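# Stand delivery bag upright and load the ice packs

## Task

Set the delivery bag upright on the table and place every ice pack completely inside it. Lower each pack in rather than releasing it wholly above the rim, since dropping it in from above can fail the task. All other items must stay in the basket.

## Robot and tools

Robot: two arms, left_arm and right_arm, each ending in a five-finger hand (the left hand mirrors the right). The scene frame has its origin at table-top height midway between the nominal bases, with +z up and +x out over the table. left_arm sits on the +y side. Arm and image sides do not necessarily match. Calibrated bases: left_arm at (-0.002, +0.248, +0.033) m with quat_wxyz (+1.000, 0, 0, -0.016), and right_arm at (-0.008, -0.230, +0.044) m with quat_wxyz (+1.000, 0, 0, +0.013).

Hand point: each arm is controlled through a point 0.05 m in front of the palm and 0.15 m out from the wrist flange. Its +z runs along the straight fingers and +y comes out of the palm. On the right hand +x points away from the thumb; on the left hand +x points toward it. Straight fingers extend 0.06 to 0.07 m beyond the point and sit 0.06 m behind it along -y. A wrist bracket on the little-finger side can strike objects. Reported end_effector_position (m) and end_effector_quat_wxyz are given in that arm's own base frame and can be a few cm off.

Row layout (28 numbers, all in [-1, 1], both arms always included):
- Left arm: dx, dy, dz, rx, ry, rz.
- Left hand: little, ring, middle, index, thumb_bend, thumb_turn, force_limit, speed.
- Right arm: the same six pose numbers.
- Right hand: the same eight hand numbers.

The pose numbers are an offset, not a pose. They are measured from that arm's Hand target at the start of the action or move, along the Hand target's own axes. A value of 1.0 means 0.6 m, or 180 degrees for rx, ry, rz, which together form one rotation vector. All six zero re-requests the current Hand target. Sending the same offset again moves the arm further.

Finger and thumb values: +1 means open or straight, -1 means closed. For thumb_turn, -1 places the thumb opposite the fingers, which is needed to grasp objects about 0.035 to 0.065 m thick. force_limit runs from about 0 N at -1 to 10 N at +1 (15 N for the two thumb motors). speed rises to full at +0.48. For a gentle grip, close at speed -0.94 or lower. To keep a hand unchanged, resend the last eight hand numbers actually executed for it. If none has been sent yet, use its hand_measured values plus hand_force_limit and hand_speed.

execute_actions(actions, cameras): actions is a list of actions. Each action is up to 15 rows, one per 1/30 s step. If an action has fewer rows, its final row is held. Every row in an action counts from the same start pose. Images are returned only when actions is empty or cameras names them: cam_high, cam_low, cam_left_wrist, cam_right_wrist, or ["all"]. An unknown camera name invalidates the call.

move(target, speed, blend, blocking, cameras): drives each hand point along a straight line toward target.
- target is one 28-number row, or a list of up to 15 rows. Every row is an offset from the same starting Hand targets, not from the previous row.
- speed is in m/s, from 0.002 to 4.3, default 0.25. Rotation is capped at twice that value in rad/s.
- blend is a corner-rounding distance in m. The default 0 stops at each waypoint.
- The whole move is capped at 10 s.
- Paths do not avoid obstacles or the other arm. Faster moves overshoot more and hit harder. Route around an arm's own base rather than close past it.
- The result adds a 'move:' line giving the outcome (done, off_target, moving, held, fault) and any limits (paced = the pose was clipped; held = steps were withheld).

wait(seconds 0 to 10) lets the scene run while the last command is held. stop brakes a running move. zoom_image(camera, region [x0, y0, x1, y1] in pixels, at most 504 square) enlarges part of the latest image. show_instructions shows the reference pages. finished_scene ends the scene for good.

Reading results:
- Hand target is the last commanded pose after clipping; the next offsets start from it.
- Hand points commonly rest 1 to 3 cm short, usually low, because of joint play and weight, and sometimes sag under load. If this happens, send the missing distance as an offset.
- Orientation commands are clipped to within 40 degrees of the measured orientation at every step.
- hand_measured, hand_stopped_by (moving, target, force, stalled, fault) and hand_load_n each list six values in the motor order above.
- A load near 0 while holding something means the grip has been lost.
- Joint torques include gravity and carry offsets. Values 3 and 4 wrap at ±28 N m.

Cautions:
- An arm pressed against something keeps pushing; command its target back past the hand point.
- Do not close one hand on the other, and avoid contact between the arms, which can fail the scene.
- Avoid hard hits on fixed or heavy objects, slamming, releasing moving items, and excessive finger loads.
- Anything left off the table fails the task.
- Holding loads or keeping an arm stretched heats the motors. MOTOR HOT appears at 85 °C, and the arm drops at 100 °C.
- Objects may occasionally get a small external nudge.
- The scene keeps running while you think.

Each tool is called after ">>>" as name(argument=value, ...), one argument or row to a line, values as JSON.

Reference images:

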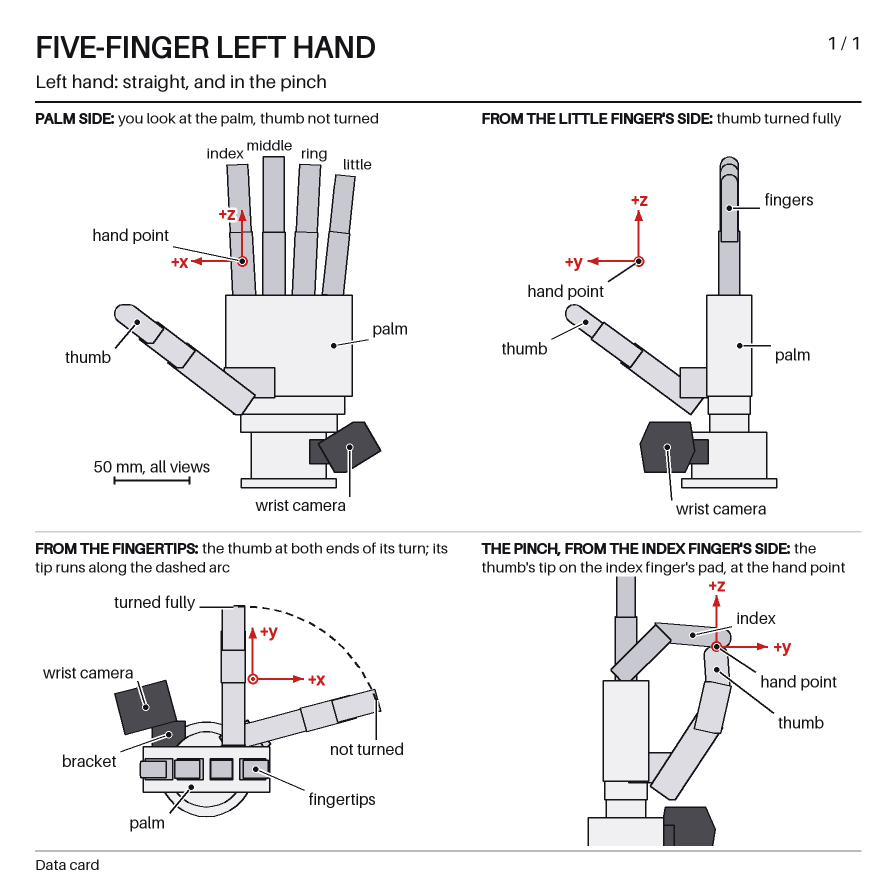

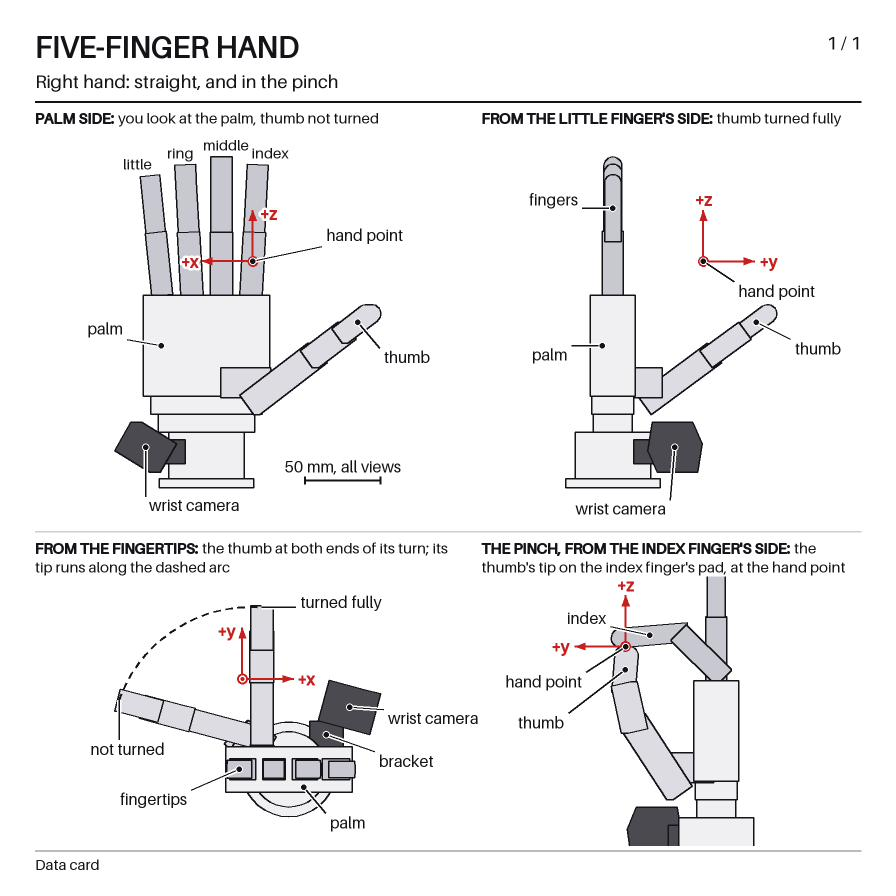

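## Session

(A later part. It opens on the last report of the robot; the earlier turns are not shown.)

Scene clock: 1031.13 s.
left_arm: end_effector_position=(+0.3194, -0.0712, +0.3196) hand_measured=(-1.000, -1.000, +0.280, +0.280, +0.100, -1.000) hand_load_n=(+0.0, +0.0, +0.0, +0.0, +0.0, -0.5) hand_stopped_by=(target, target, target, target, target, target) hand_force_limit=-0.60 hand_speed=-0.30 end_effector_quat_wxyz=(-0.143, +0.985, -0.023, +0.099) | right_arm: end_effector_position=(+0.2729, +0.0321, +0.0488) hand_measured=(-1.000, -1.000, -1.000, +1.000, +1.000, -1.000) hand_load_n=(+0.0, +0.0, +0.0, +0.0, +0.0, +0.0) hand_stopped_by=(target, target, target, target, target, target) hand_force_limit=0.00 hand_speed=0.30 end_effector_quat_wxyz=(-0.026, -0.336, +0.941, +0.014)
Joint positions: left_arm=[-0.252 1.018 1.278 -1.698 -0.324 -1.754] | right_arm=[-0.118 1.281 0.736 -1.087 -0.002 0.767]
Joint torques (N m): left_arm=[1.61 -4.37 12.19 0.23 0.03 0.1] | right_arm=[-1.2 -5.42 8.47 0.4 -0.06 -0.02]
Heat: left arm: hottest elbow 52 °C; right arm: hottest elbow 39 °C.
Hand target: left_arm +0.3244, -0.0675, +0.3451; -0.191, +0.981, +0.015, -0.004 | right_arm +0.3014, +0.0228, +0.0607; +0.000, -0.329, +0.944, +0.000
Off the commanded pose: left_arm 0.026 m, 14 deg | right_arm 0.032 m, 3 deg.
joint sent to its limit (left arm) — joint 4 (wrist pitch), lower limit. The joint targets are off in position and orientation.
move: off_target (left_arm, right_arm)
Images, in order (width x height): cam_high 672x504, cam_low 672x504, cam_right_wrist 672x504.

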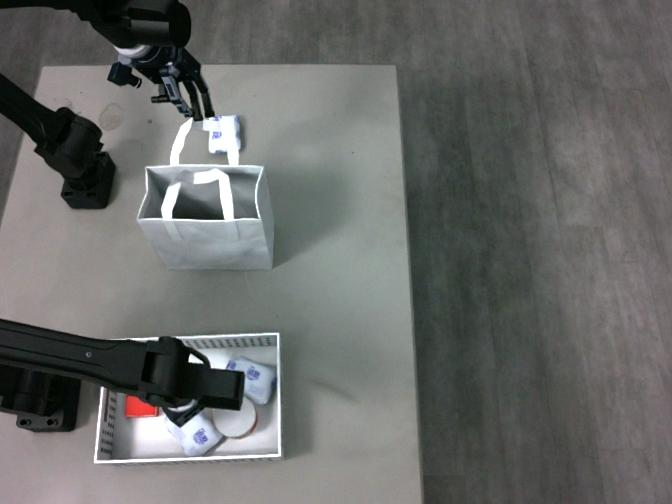

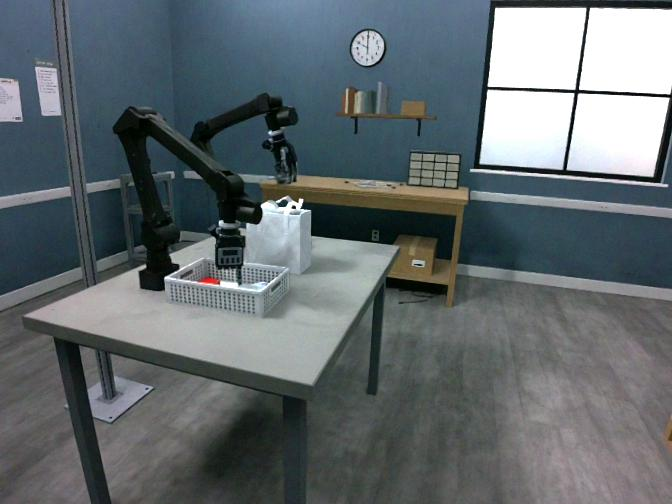

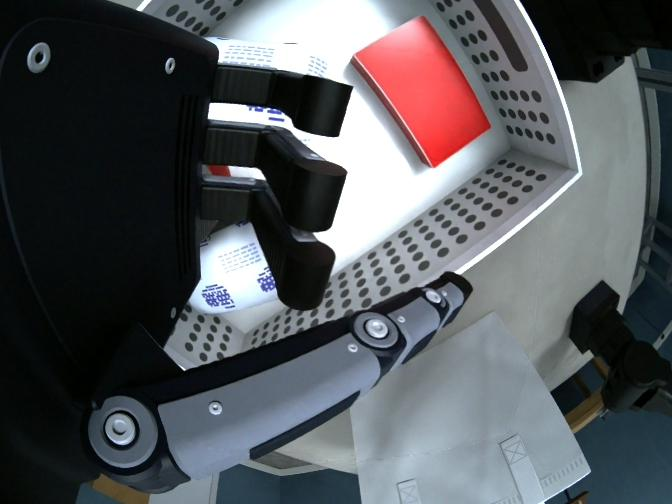

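>>> move(
  target=[
    [0,0,0,0,0,0, -1,-1,0.28,0.28,0.1,-1,-0.6,-0.3, 0.0,0.07,0,0,0,0, -1,-1,-1,1,1,-1,0,0.3],
    [0,0,0,0,0,0, -1,-1,0.28,0.28,0.1,-1,-0.6,-0.3, 0.1,0.15,-0.25,0,0,0, -1,-1,-1,1,1,-1,0,0.3],
  ],
  cameras=["cam_high","cam_right_wrist","cam_low"],
  speed=[0.08,0.15],
)

>>> zoom_image(
  camera="cam_high",
  region=[90, 320, 300, 480],
)

Scene clock: 1041.17 s.
left_arm: end_effector_position=(+0.3194, -0.0712, +0.3196) hand_measured=(-1.000, -1.000, +0.280, +0.280, +0.100, -1.000) hand_load_n=(+0.0, +0.0, +0.0, +0.0, +0.0, +0.0) hand_stopped_by=(target, target, target, target, target, target) hand_force_limit=-0.60 hand_speed=-0.30 end_effector_quat_wxyz=(-0.143, +0.985, -0.023, +0.099) | right_arm: end_effector_position=(+0.1854, +0.0559, +0.1876) hand_measured=(-1.000, -1.000, -1.000, +1.000, +1.000, -1.000) hand_load_n=(+0.0, +0.0, +0.0, +0.0, +0.0, +0.0) hand_stopped_by=(target, target, target, target, target, target) hand_force_limit=0.00 hand_speed=0.30 end_effector_quat_wxyz=(-0.030, -0.332, +0.943, +0.010)
Joint positions: left_arm=[-0.252 1.018 1.278 -1.698 -0.324 -1.754] | right_arm=[-0.045 0.885 0.853 -1.602 0.004 0.849]
Joint torques (N m): left_arm=[1.38 -3.49 12.62 0.17 0.05 0.11] | right_arm=[0.09 -3.37 9.7 -0.61 -0.01 0.07]
Heat: left arm: hottest elbow 52 °C; right arm: hottest elbow 40 °C.
Hand target: left_arm +0.3244, -0.0675, +0.3451; -0.191, +0.981, +0.015, -0.004 | right_arm +0.1986, +0.0559, +0.2108; +0.000, -0.329, +0.944, +0.000
Off the commanded pose: left_arm 0.026 m, 14 deg | right_arm 0.027 m, 4 deg.
joint sent to its limit (left arm) — joint 4 (wrist pitch), lower limit. The joint targets are off in position and orientation.
move: off_target (left_arm, right_arm)
Images, in order (width x height): cam_high 672x504, cam_low 672x504, cam_right_wrist 672x504.

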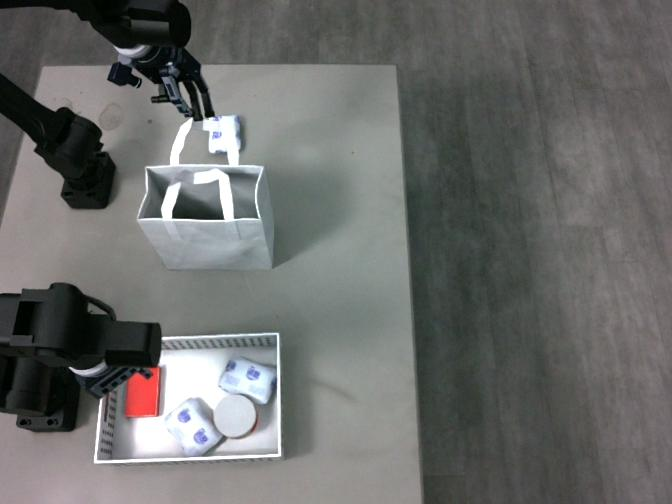

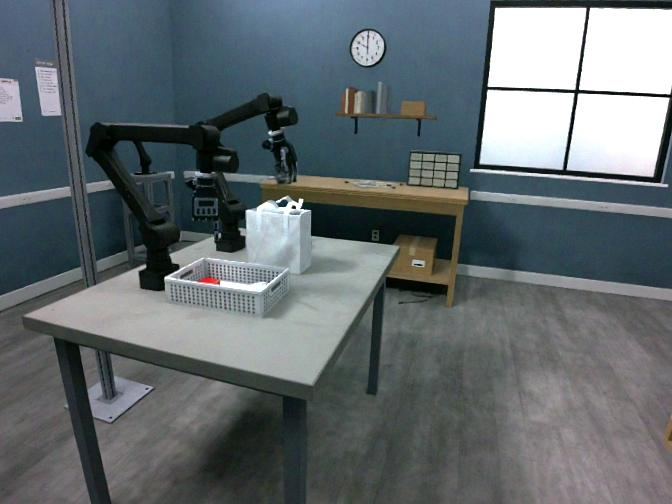

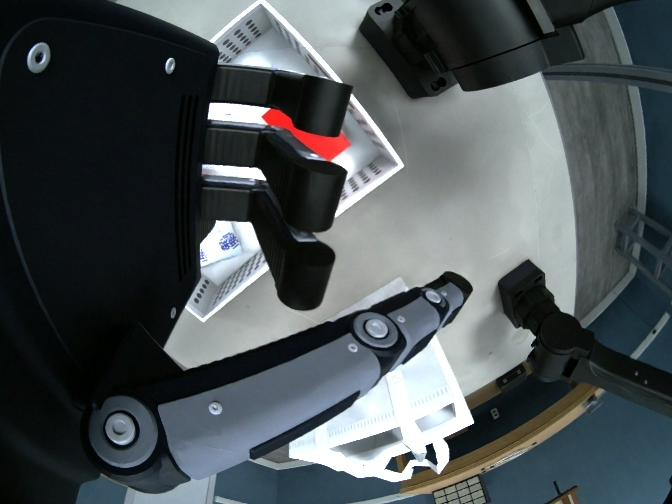

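Scaled by 2.400.

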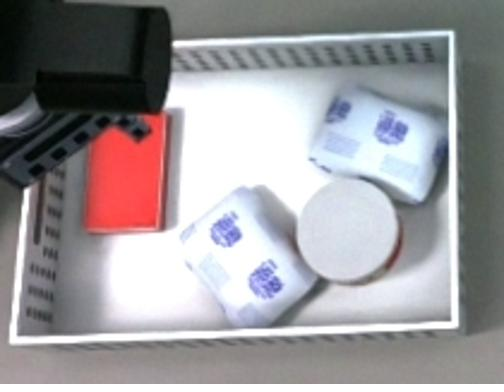

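>>> move(
  target=[
    [0,0,0,0,0,0, -1,-1,0.28,0.28,0.1,-1,-0.6,-0.3, -0.084,-0.103,0.1017,0,0,0, -1,-1,-1,1,1,-1,0,0.3],
    [0,0,0,0,0,0, -1,-1,0.28,0.28,0.1,-1,-0.6,-0.3, -0.084,-0.103,0.248,0,0,0, -1,-1,-1,1,1,-1,0,0.3],
    [0,0,0,0,0,0, -1,-1,0.28,0.28,0.1,-1,-0.6,-0.3, -0.112,-0.233,0.248,0,0,0, -1,-1,-1,1,1,-1,0,0.3],
  ],
  cameras=["cam_high"],
  speed=[0.15,0.12,0.05],
)

>>> zoom_image(
  camera="cam_high",
  region=[90, 320, 300, 480],
)

Scene clock: 1092.03 s.
left_arm: end_effector_position=(+0.3194, -0.0712, +0.3196) hand_measured=(-1.000, -1.000, +0.280, +0.280, +0.100, -1.000) hand_load_n=(+0.0, +0.0, +0.0, +0.0, +0.0, +0.0) hand_stopped_by=(target, target, target, target, target, target) hand_force_limit=-0.60 hand_speed=-0.30 end_effector_quat_wxyz=(-0.143, +0.985, -0.023, +0.099) | right_arm: end_effector_position=(+0.3111, +0.0008, +0.0515) hand_measured=(-1.000, -1.000, -1.000, +1.000, +1.000, -1.000) hand_load_n=(+0.0, +0.0, +0.0, +0.0, +0.0, +0.0) hand_stopped_by=(target, target, target, target, target, target) hand_force_limit=0.00 hand_speed=0.30 end_effector_quat_wxyz=(-0.023, -0.336, +0.941, +0.016)
Joint positions: left_arm=[-0.252 1.018 1.278 -1.698 -0.324 -1.754] | right_arm=[-0.199 1.389 0.845 -1.084 -0.004 0.686]
Joint torques (N m): left_arm=[1.44 -4.37 12.16 0.09 0.08 0.1] | right_arm=[-1.26 -6.83 8.51 0.38 0.03 -0.03]
Heat: left arm: hottest elbow 53 °C; right arm: hottest elbow 42 °C.
Hand target: left_arm +0.3244, -0.0675, +0.3451; -0.191, +0.981, +0.015, -0.004 | right_arm +0.3380, -0.0117, +0.0619; +0.000, -0.329, +0.944, +0.000
Off the commanded pose: left_arm 0.026 m, 14 deg | right_arm 0.031 m, 3 deg.
joint sent to its limit (left arm) — joint 4 (wrist pitch), lower limit. The joint targets are off in position and orientation.
move: off_target (left_arm, right_arm)
Images, in order (width x height): cam_high 672x504.

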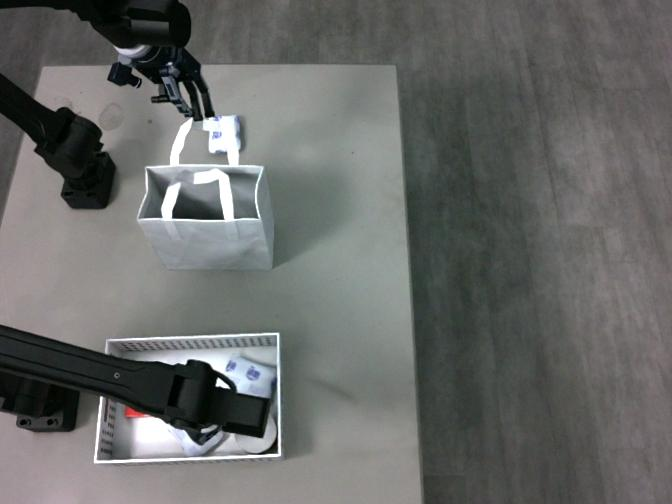

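Scaled by 2.400.

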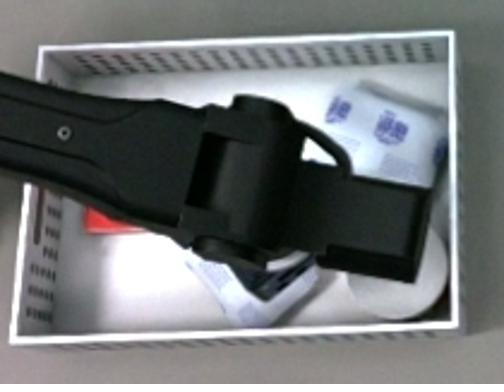

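>>> move(
  target=[
    [0,0,0,0,0,0, -1,-1,0.28,0.28,0.1,-1,-0.6,-0.3, 0,0.083,0,0,0,0, -1,-1,-1,1,1,-1,0,0.3],
    [0,0,0,0,0,0, -1,-1,0.28,0.28,0.1,-1,-0.6,-0.3, 0.05,0.083,-0.267,0,0,0, -1,-1,-1,1,1,-1,0,0.3],
    [0,0,0,0,0,0, -1,-1,0.28,0.28,0.1,-1,-0.6,-0.3, 0.1387,0.0073,-0.1135,0.2209,-0.2289,-0.4735, -1,-1,0.5,0.5,1,-1,0,0.3],
  ],
  cameras=["cam_high","cam_right_wrist"],
  speed=[0.08,0.15,0.2],
  blend=[0.01,0.03,0],
)

>>> zoom_image(
  camera="cam_high",
  region=[90, 320, 300, 480],
)

>>> zoom_image(
  camera="cam_right_wrist",
  region=[150, 50, 600, 450],
)

Scene clock: 1129.20 s.
left_arm: end_effector_position=(+0.3194, -0.0712, +0.3196) hand_measured=(-1.000, -1.000, +0.280, +0.280, +0.100, -1.000) hand_load_n=(+0.0, +0.0, +0.0, +0.0, +0.0, +0.0) hand_stopped_by=(target, target, target, target, target, target) hand_force_limit=-0.60 hand_speed=-0.30 end_effector_quat_wxyz=(-0.143, +0.985, -0.023, +0.099) | right_arm: end_effector_position=(+0.2689, -0.0544, +0.1279) hand_measured=(-1.000, -1.000, +0.500, +0.500, +1.000, -1.000) hand_load_n=(+0.0, +0.0, +0.0, +0.0, +0.0, +0.0) hand_stopped_by=(target, target, target, target, target, target) hand_force_limit=0.00 hand_speed=0.30 end_effector_quat_wxyz=(-0.393, +0.821, -0.374, +0.178)
Joint positions: left_arm=[-0.252 1.018 1.278 -1.698 -0.324 -1.754] | right_arm=[-0.641 0.994 0.683 -1.004 -0.866 -1.238]
Joint torques (N m): left_arm=[1.14 -4.42 12.31 0.38 0.08 0.2] | right_arm=[-1.2 -3.25 6.56 -0.09 -0.85 -0.04]
Heat: left arm: hottest elbow 53 °C; right arm: hottest elbow 41 °C.
Hand target: left_arm +0.3244, -0.0675, +0.3451; -0.191, +0.981, +0.015, -0.004 | right_arm +0.2702, -0.0601, +0.1300; -0.395, +0.818, -0.377, +0.182
Off the commanded pose: left_arm 0.026 m, 14 deg | right_arm 0.006 m, 1 deg.
joint sent to its limit (left arm) — joint 4 (wrist pitch), lower limit. The joint targets are off in position and orientation.
move: off_target (left_arm)
Images, in order (width x height): cam_high 672x504, cam_right_wrist 672x504.

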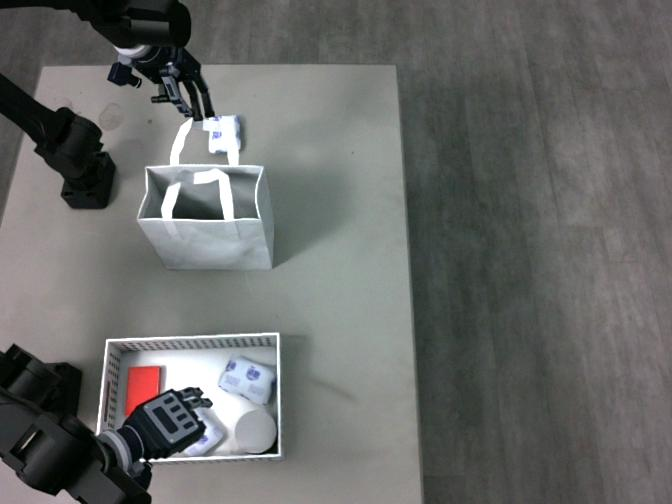

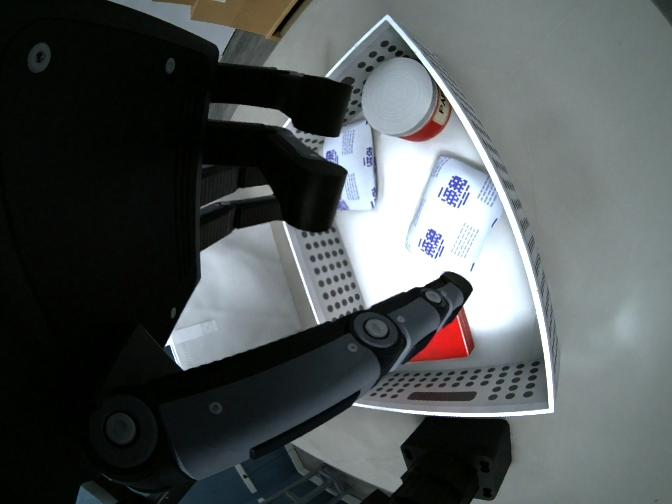

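Scaled by 2.400.

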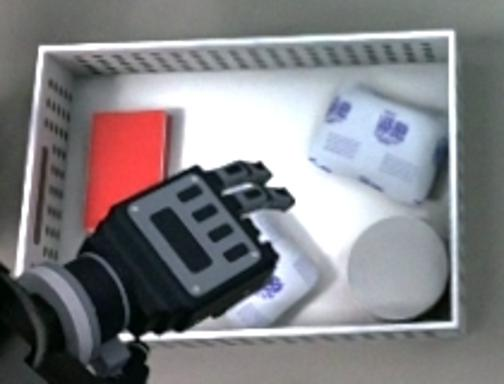

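Scaled by 1.120 from the camera's 672x504 image, which has a finer 960x720 frame.

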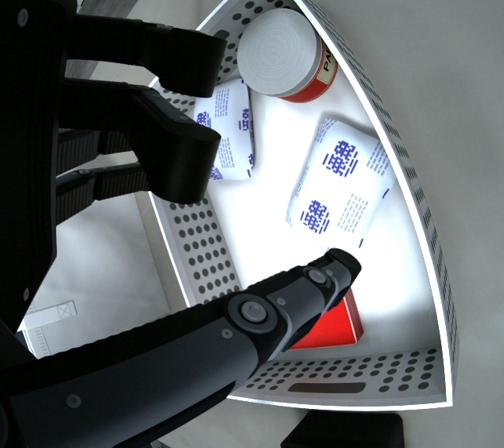

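>>> move(
  target=[0,0,0,0,0,0, -1,-1,0.28,0.28,0.1,-1,-0.6,-0.3, -0.0058,0.1223,0.114,0,0,0, -1,-1,0.5,0.5,1,-1,0,0.3],
  cameras=["cam_high","cam_right_wrist","cam_low"],
  speed=0.1,
)

>>> zoom_image(
  camera="cam_high",
  region=[90, 320, 300, 480],
)

>>> zoom_image(
  camera="cam_right_wrist",
  region=[200, 50, 600, 450],
)

>>> zoom_image(
  camera="cam_low",
  region=[150, 200, 300, 330],
)

Scene clock: 1146.77 s.
left_arm: end_effector_position=(+0.3194, -0.0712, +0.3196) hand_measured=(-1.000, -1.000, +0.280, +0.280, +0.100, -1.000) hand_load_n=(+0.0, +0.0, +0.0, +0.0, +0.0, +0.0) hand_stopped_by=(target, target, target, target, target, target) hand_force_limit=-0.60 hand_speed=-0.30 end_effector_quat_wxyz=(-0.143, +0.985, -0.023, +0.099) | right_arm: end_effector_position=(+0.2694, -0.0535, +0.0312) hand_measured=(-1.000, -1.000, +0.500, +0.500, +1.000, -1.000) hand_load_n=(+0.0, +0.5, +0.0, +0.0, +0.0, +0.0) hand_stopped_by=(target, target, target, target, target, target) hand_force_limit=0.00 hand_speed=0.30 end_effector_quat_wxyz=(-0.394, +0.816, -0.383, +0.180)
Joint positions: left_arm=[-0.252 1.018 1.278 -1.698 -0.324 -1.754] | right_arm=[-0.641 1.155 0.495 -0.637 -0.866 -1.207]
Joint torques (N m): left_arm=[1.85 -3.37 12.38 0.34 0.04 0.12] | right_arm=[1.03 -3.78 5.09 1.01 -0.5 0.17]
Heat: left arm: hottest elbow 53 °C; right arm: hottest elbow 40 °C.
Hand target: left_arm +0.3244, -0.0675, +0.3451; -0.191, +0.981, +0.015, -0.004 | right_arm +0.2740, -0.0522, +0.0300; -0.395, +0.818, -0.377, +0.182
Off the commanded pose: left_arm 0.026 m, 14 deg | right_arm 0.005 m, 1 deg.
joint sent to its limit (left arm) — joint 4 (wrist pitch), lower limit. The joint targets are off in position and orientation.
move: off_target (left_arm)
Images, in order (width x height): cam_high 672x504, cam_low 672x504, cam_right_wrist 672x504.

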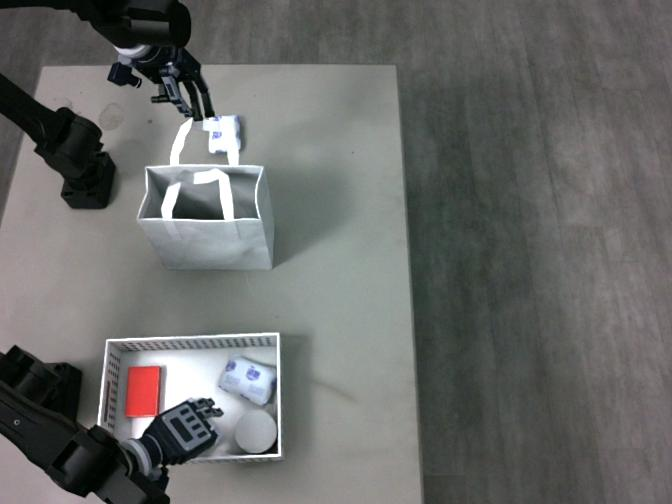

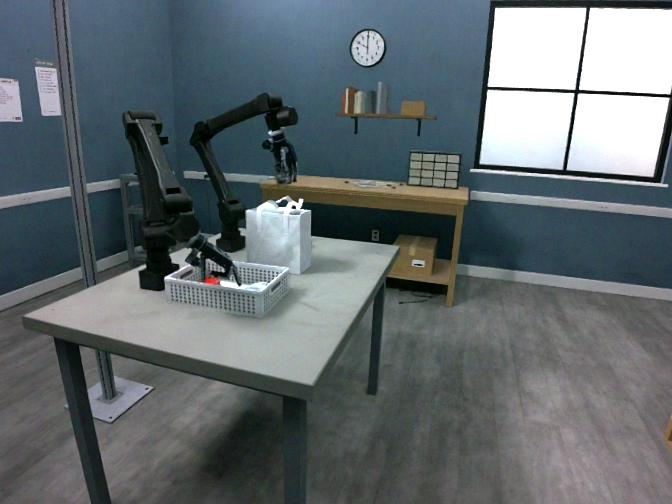

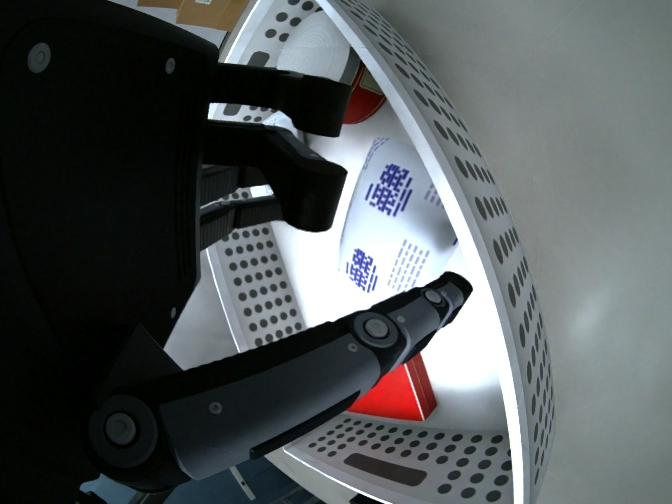

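Scaled by 2.400.

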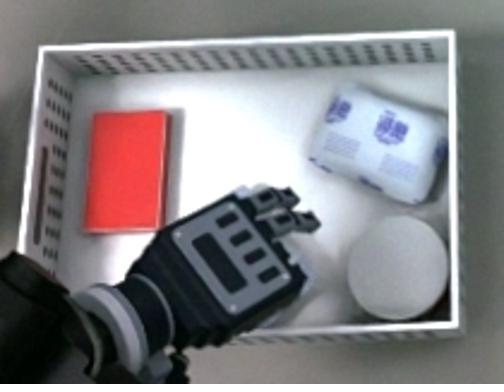

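Scaled by 1.260 from the camera's 672x504 image, which has a finer 960x720 frame.

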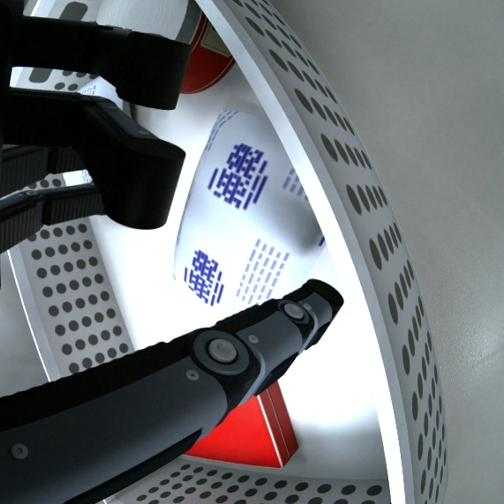

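Scaled by 3.360.

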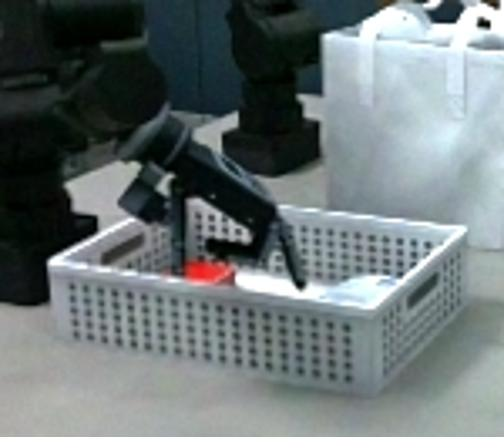

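>>> move(
  target=[0,0,0,0,0,0, -1,-1,0.28,0.28,0.1,-1,-0.6,-0.3, -0.0187,0.0393,0.0255,0,0,0, -1,-1,0.5,0.5,1,-1,0,0.3],
  cameras=["cam_high","cam_right_wrist","cam_low"],
  speed=0.08,
)

>>> zoom_image(
  camera="cam_high",
  region=[90, 320, 300, 480],
)

>>> zoom_image(
  camera="cam_right_wrist",
  region=[200, 50, 600, 450],
)

>>> zoom_image(
  camera="cam_low",
  region=[150, 200, 300, 330],
)

Scene clock: 1187.37 s.
left_arm: end_effector_position=(+0.3194, -0.0712, +0.3196) hand_measured=(-1.000, -1.000, +0.280, +0.280, +0.100, -1.000) hand_load_n=(+0.0, +0.0, +0.0, +0.0, +0.0, +0.0) hand_stopped_by=(target, target, target, target, target, target) hand_force_limit=-0.60 hand_speed=-0.30 end_effector_quat_wxyz=(-0.143, +0.985, -0.023, +0.099) | right_arm: end_effector_position=(+0.2599, -0.0464, +0.0029) hand_measured=(-1.000, -1.000, +0.500, +0.500, +1.000, -1.000) hand_load_n=(+0.0, +0.0, +0.0, +0.0, +0.0, +0.0) hand_stopped_by=(target, target, target, target, target, target) hand_force_limit=0.00 hand_speed=0.30 end_effector_quat_wxyz=(-0.395, +0.816, -0.383, +0.180)
Joint positions: left_arm=[-0.252 1.018 1.278 -1.698 -0.324 -1.754] | right_arm=[-0.641 1.198 0.428 -0.528 -0.866 -1.207]
Joint torques (N m): left_arm=[1.08 -3.25 12.49 0.34 0.04 0.11] | right_arm=[1.14 -3.78 4.64 1.02 -0.5 0.17]
Heat: left arm: hottest elbow 53 °C; right arm: hottest elbow 38 °C.
Hand target: left_arm +0.3244, -0.0675, +0.3451; -0.191, +0.981, +0.015, -0.004 | right_arm +0.2647, -0.0454, +0.0021; -0.395, +0.818, -0.377, +0.182
Off the commanded pose: left_arm 0.026 m, 14 deg | right_arm 0.005 m, 1 deg.
joint sent to its limit (left arm) — joint 4 (wrist pitch), lower limit. The joint targets are off in position and orientation.
move: off_target (left_arm)
Images, in order (width x height): cam_high 672x504, cam_low 672x504, cam_right_wrist 672x504.

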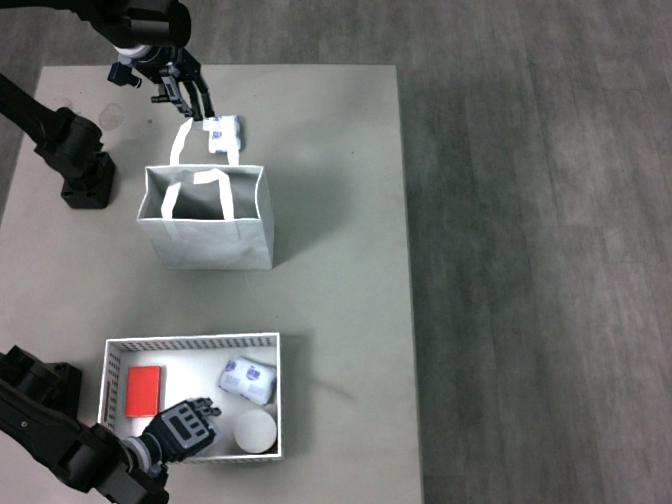

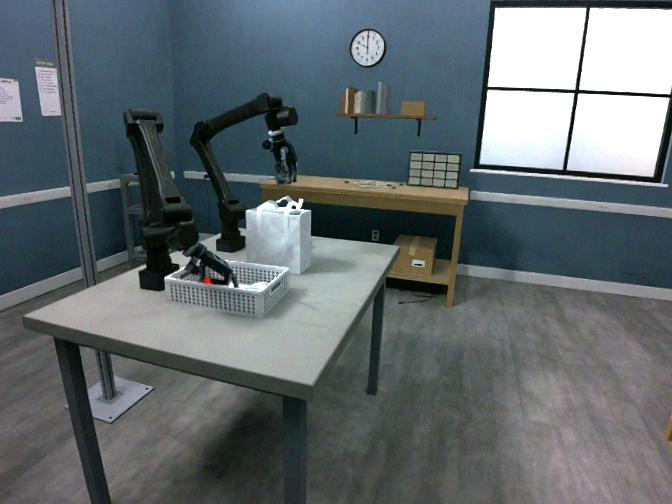

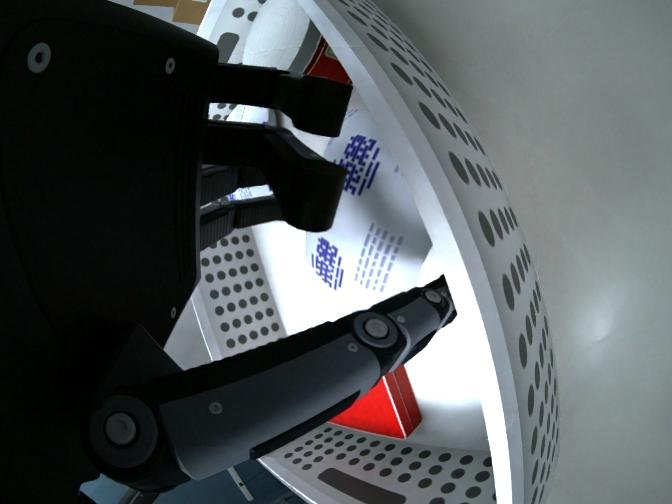

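Scaled by 2.400.

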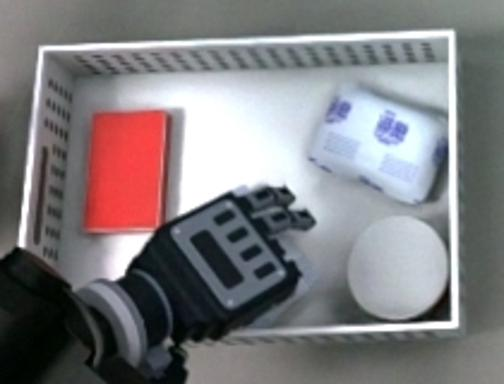

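Scaled by 1.260 from the camera's 672x504 image, which has a finer 960x720 frame.

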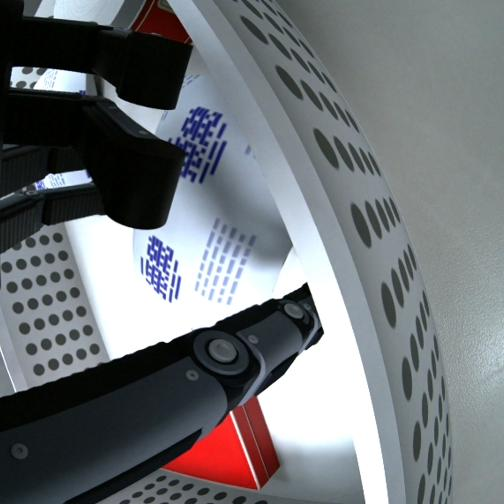

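Scaled by 3.360.

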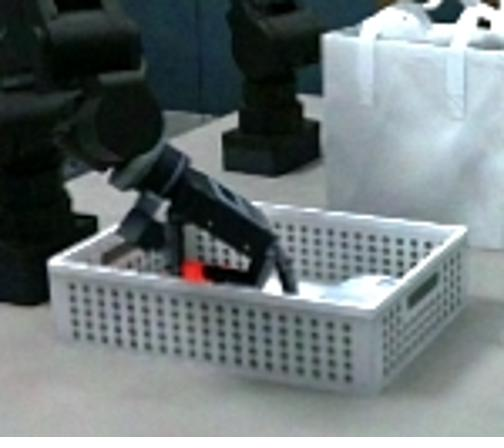

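>>> move(
  target=[
    [0,0,0,0,0,0, -1,-1,0.28,0.28,0.1,-1,-0.6,-0.3, 0,0.0196,0.0155,0,0,0, -1,-1,0.5,0.5,1,-1,0,0.3],
    [0,0,0,0,0,0, -1,-1,0.28,0.28,0.1,-1,-0.6,-0.3, 0,0.0196,0.0155,0,0,0, -1,-1,-0.1,-0.1,1,-1,0,-0.6],
  ],
  cameras=["cam_high","cam_right_wrist","cam_low"],
  speed=0.06,
)

>>> zoom_image(
  camera="cam_high",
  region=[90, 320, 300, 480],
)

>>> zoom_image(
  camera="cam_right_wrist",
  region=[200, 50, 600, 450],
)

Scene clock: 1229.77 s.
left_arm: end_effector_position=(+0.3194, -0.0712, +0.3196) hand_measured=(-1.000, -1.000, +0.280, +0.280, +0.100, -1.000) hand_load_n=(+0.0, +0.0, +0.0, +0.0, +0.0, +0.0) hand_stopped_by=(target, target, target, target, target, target) hand_force_limit=-0.60 hand_speed=-0.30 end_effector_quat_wxyz=(-0.143, +0.985, -0.023, +0.099) | right_arm: end_effector_position=(+0.2613, -0.0431, -0.0112) hand_measured=(-1.000, -1.000, +0.028, -0.010, +1.000, -1.000) hand_load_n=(+0.0, +0.0, +4.0, +5.5, +1.5, -0.5) hand_stopped_by=(target, target, force, force, target, target) hand_force_limit=0.00 hand_speed=-0.60 end_effector_quat_wxyz=(-0.397, +0.817, -0.379, +0.177)
Joint positions: left_arm=[-0.252 1.018 1.278 -1.698 -0.324 -1.754] | right_arm=[-0.628 1.248 0.411 -0.459 -0.869 -1.202]
Joint torques (N m): left_arm=[0.97 -4.07 12.56 0.12 0.12 0.14] | right_arm=[0.62 -4.13 4.31 1.02 -0.36 0.13]
Heat: left arm: hottest elbow 54 °C; right arm: hottest elbow 37 °C.
Hand target: left_arm +0.3244, -0.0675, +0.3451; -0.191, +0.981, +0.015, -0.004 | right_arm +0.2647, -0.0454, -0.0129; -0.395, +0.818, -0.377, +0.182
Off the commanded pose: left_arm 0.026 m, 14 deg | right_arm 0.004 m, 1 deg.
joint sent to its limit (left arm) — joint 4 (wrist pitch), lower limit. The joint targets are off in position and orientation.
move: off_target (left_arm)
Images, in order (width x height): cam_high 672x504, cam_low 672x504, cam_right_wrist 672x504.

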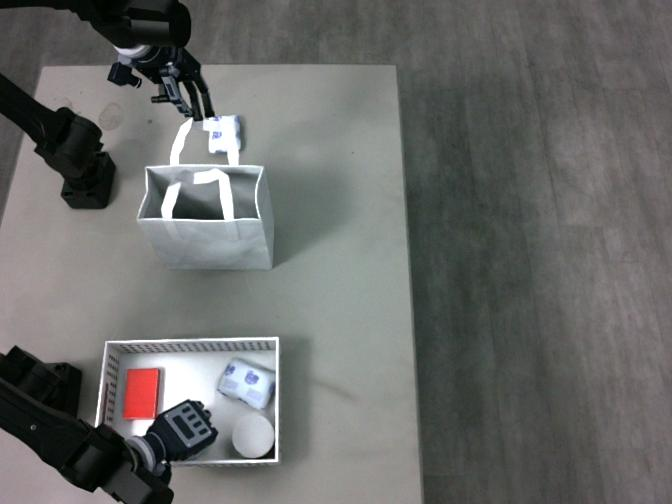

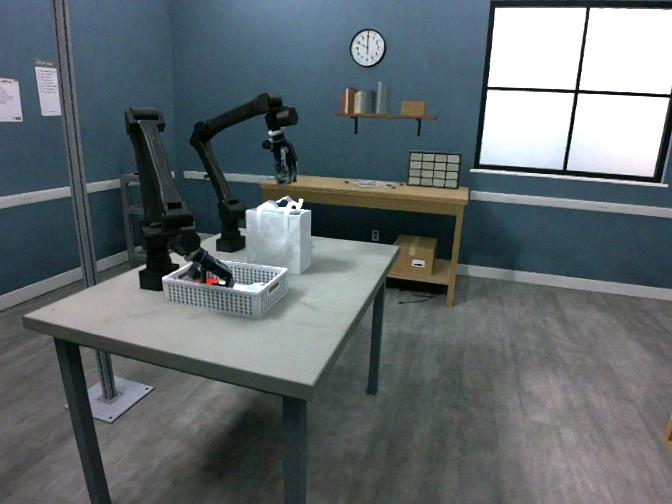

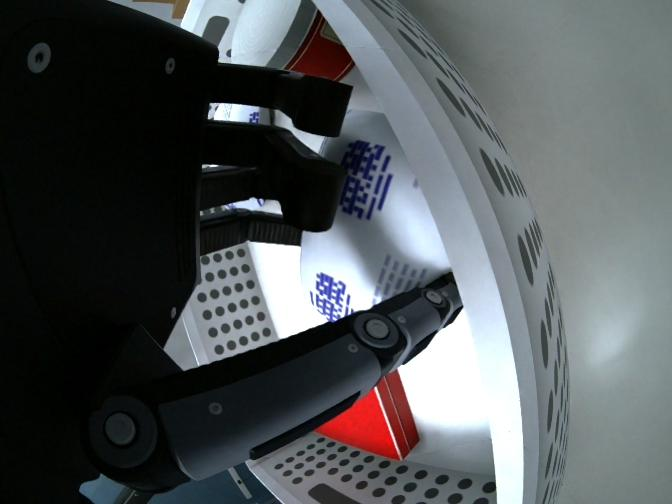

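Scaled by 2.400.

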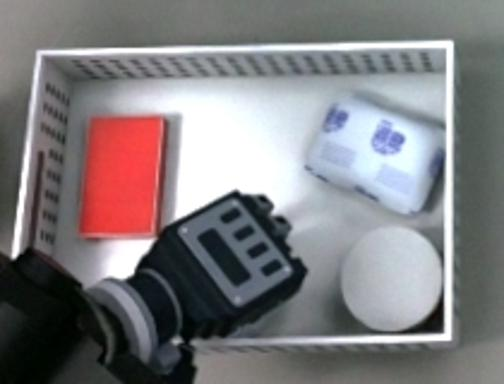

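Scaled by 1.260 from the camera's 672x504 image, which has a finer 960x720 frame.

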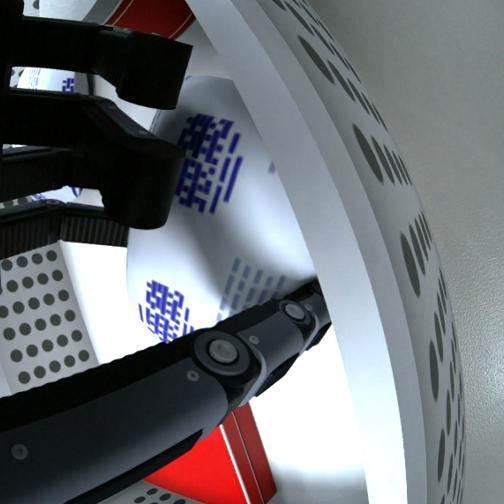

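>>> move(
  target=[0,0,0,0,0,0, -1,-1,0.28,0.28,0.1,-1,-0.6,-0.3, 0,-0.105,-0.083,0,0,0, -1,-1,-0.1,-0.1,1,-1,0,-0.6],
  cameras=["cam_high","cam_right_wrist","cam_low"],
  speed=0.06,
)

>>> zoom_image(
  camera="cam_right_wrist",
  region=[200, 50, 600, 450],
)

Scene clock: 1241.70 s.
left_arm: end_effector_position=(+0.3194, -0.0712, +0.3196) hand_measured=(-1.000, -1.000, +0.280, +0.280, +0.100, -1.000) hand_load_n=(+0.0, +0.0, +0.0, +0.0, +0.0, -0.5) hand_stopped_by=(target, target, target, target, target, target) hand_force_limit=-0.60 hand_speed=-0.30 end_effector_quat_wxyz=(-0.143, +0.985, -0.023, +0.099) | right_arm: end_effector_position=(+0.2435, -0.0316, +0.0423) hand_measured=(-1.000, -1.000, +0.028, -0.010, +1.000, -1.000) hand_load_n=(+0.0, +0.0, +3.0, +5.0, +2.0, +0.0) hand_stopped_by=(target, target, force, force, target, target) hand_force_limit=0.00 hand_speed=-0.60 end_effector_quat_wxyz=(-0.399, +0.816, -0.390, +0.151)
Joint positions: left_arm=[-0.252 1.018 1.278 -1.698 -0.324 -1.754] | right_arm=[-0.628 1.063 0.474 -0.768 -0.863 -1.208]
Joint torques (N m): left_arm=[1.38 -4.19 12.42 0.47 0.05 0.1] | right_arm=[0.73 -5.48 9.11 -0.16 -0.6 0.13]
Heat: left arm: hottest elbow 54 °C; right arm: hottest elbow 37 °C.
Hand target: left_arm +0.3244, -0.0675, +0.3451; -0.191, +0.981, +0.015, -0.004 | right_arm +0.2648, -0.0454, +0.0674; -0.395, +0.818, -0.377, +0.182
Off the commanded pose: left_arm 0.026 m, 14 deg | right_arm 0.036 m, 4 deg.
joint sent to its limit (left arm) — joint 4 (wrist pitch), lower limit. The joint targets are off in position and orientation.
move: off_target (left_arm, right_arm)
Images, in order (width x height): cam_high 672x504, cam_low 672x504, cam_right_wrist 672x504.

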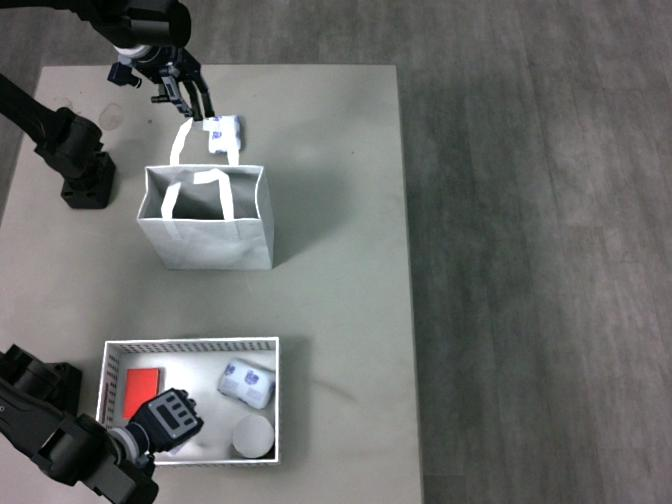

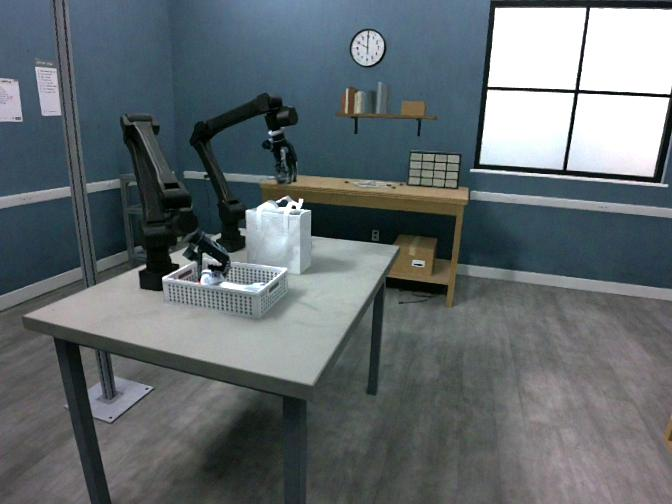

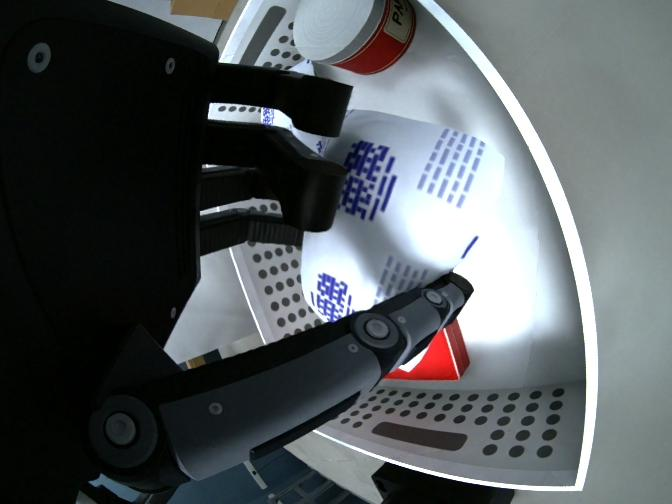

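Scaled by 1.260 from the camera's 672x504 image, which has a finer 960x720 frame.

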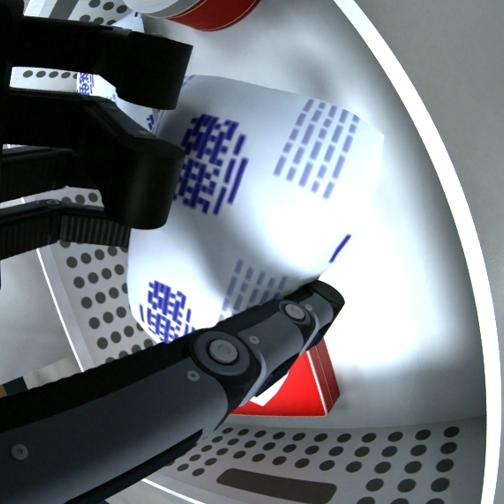

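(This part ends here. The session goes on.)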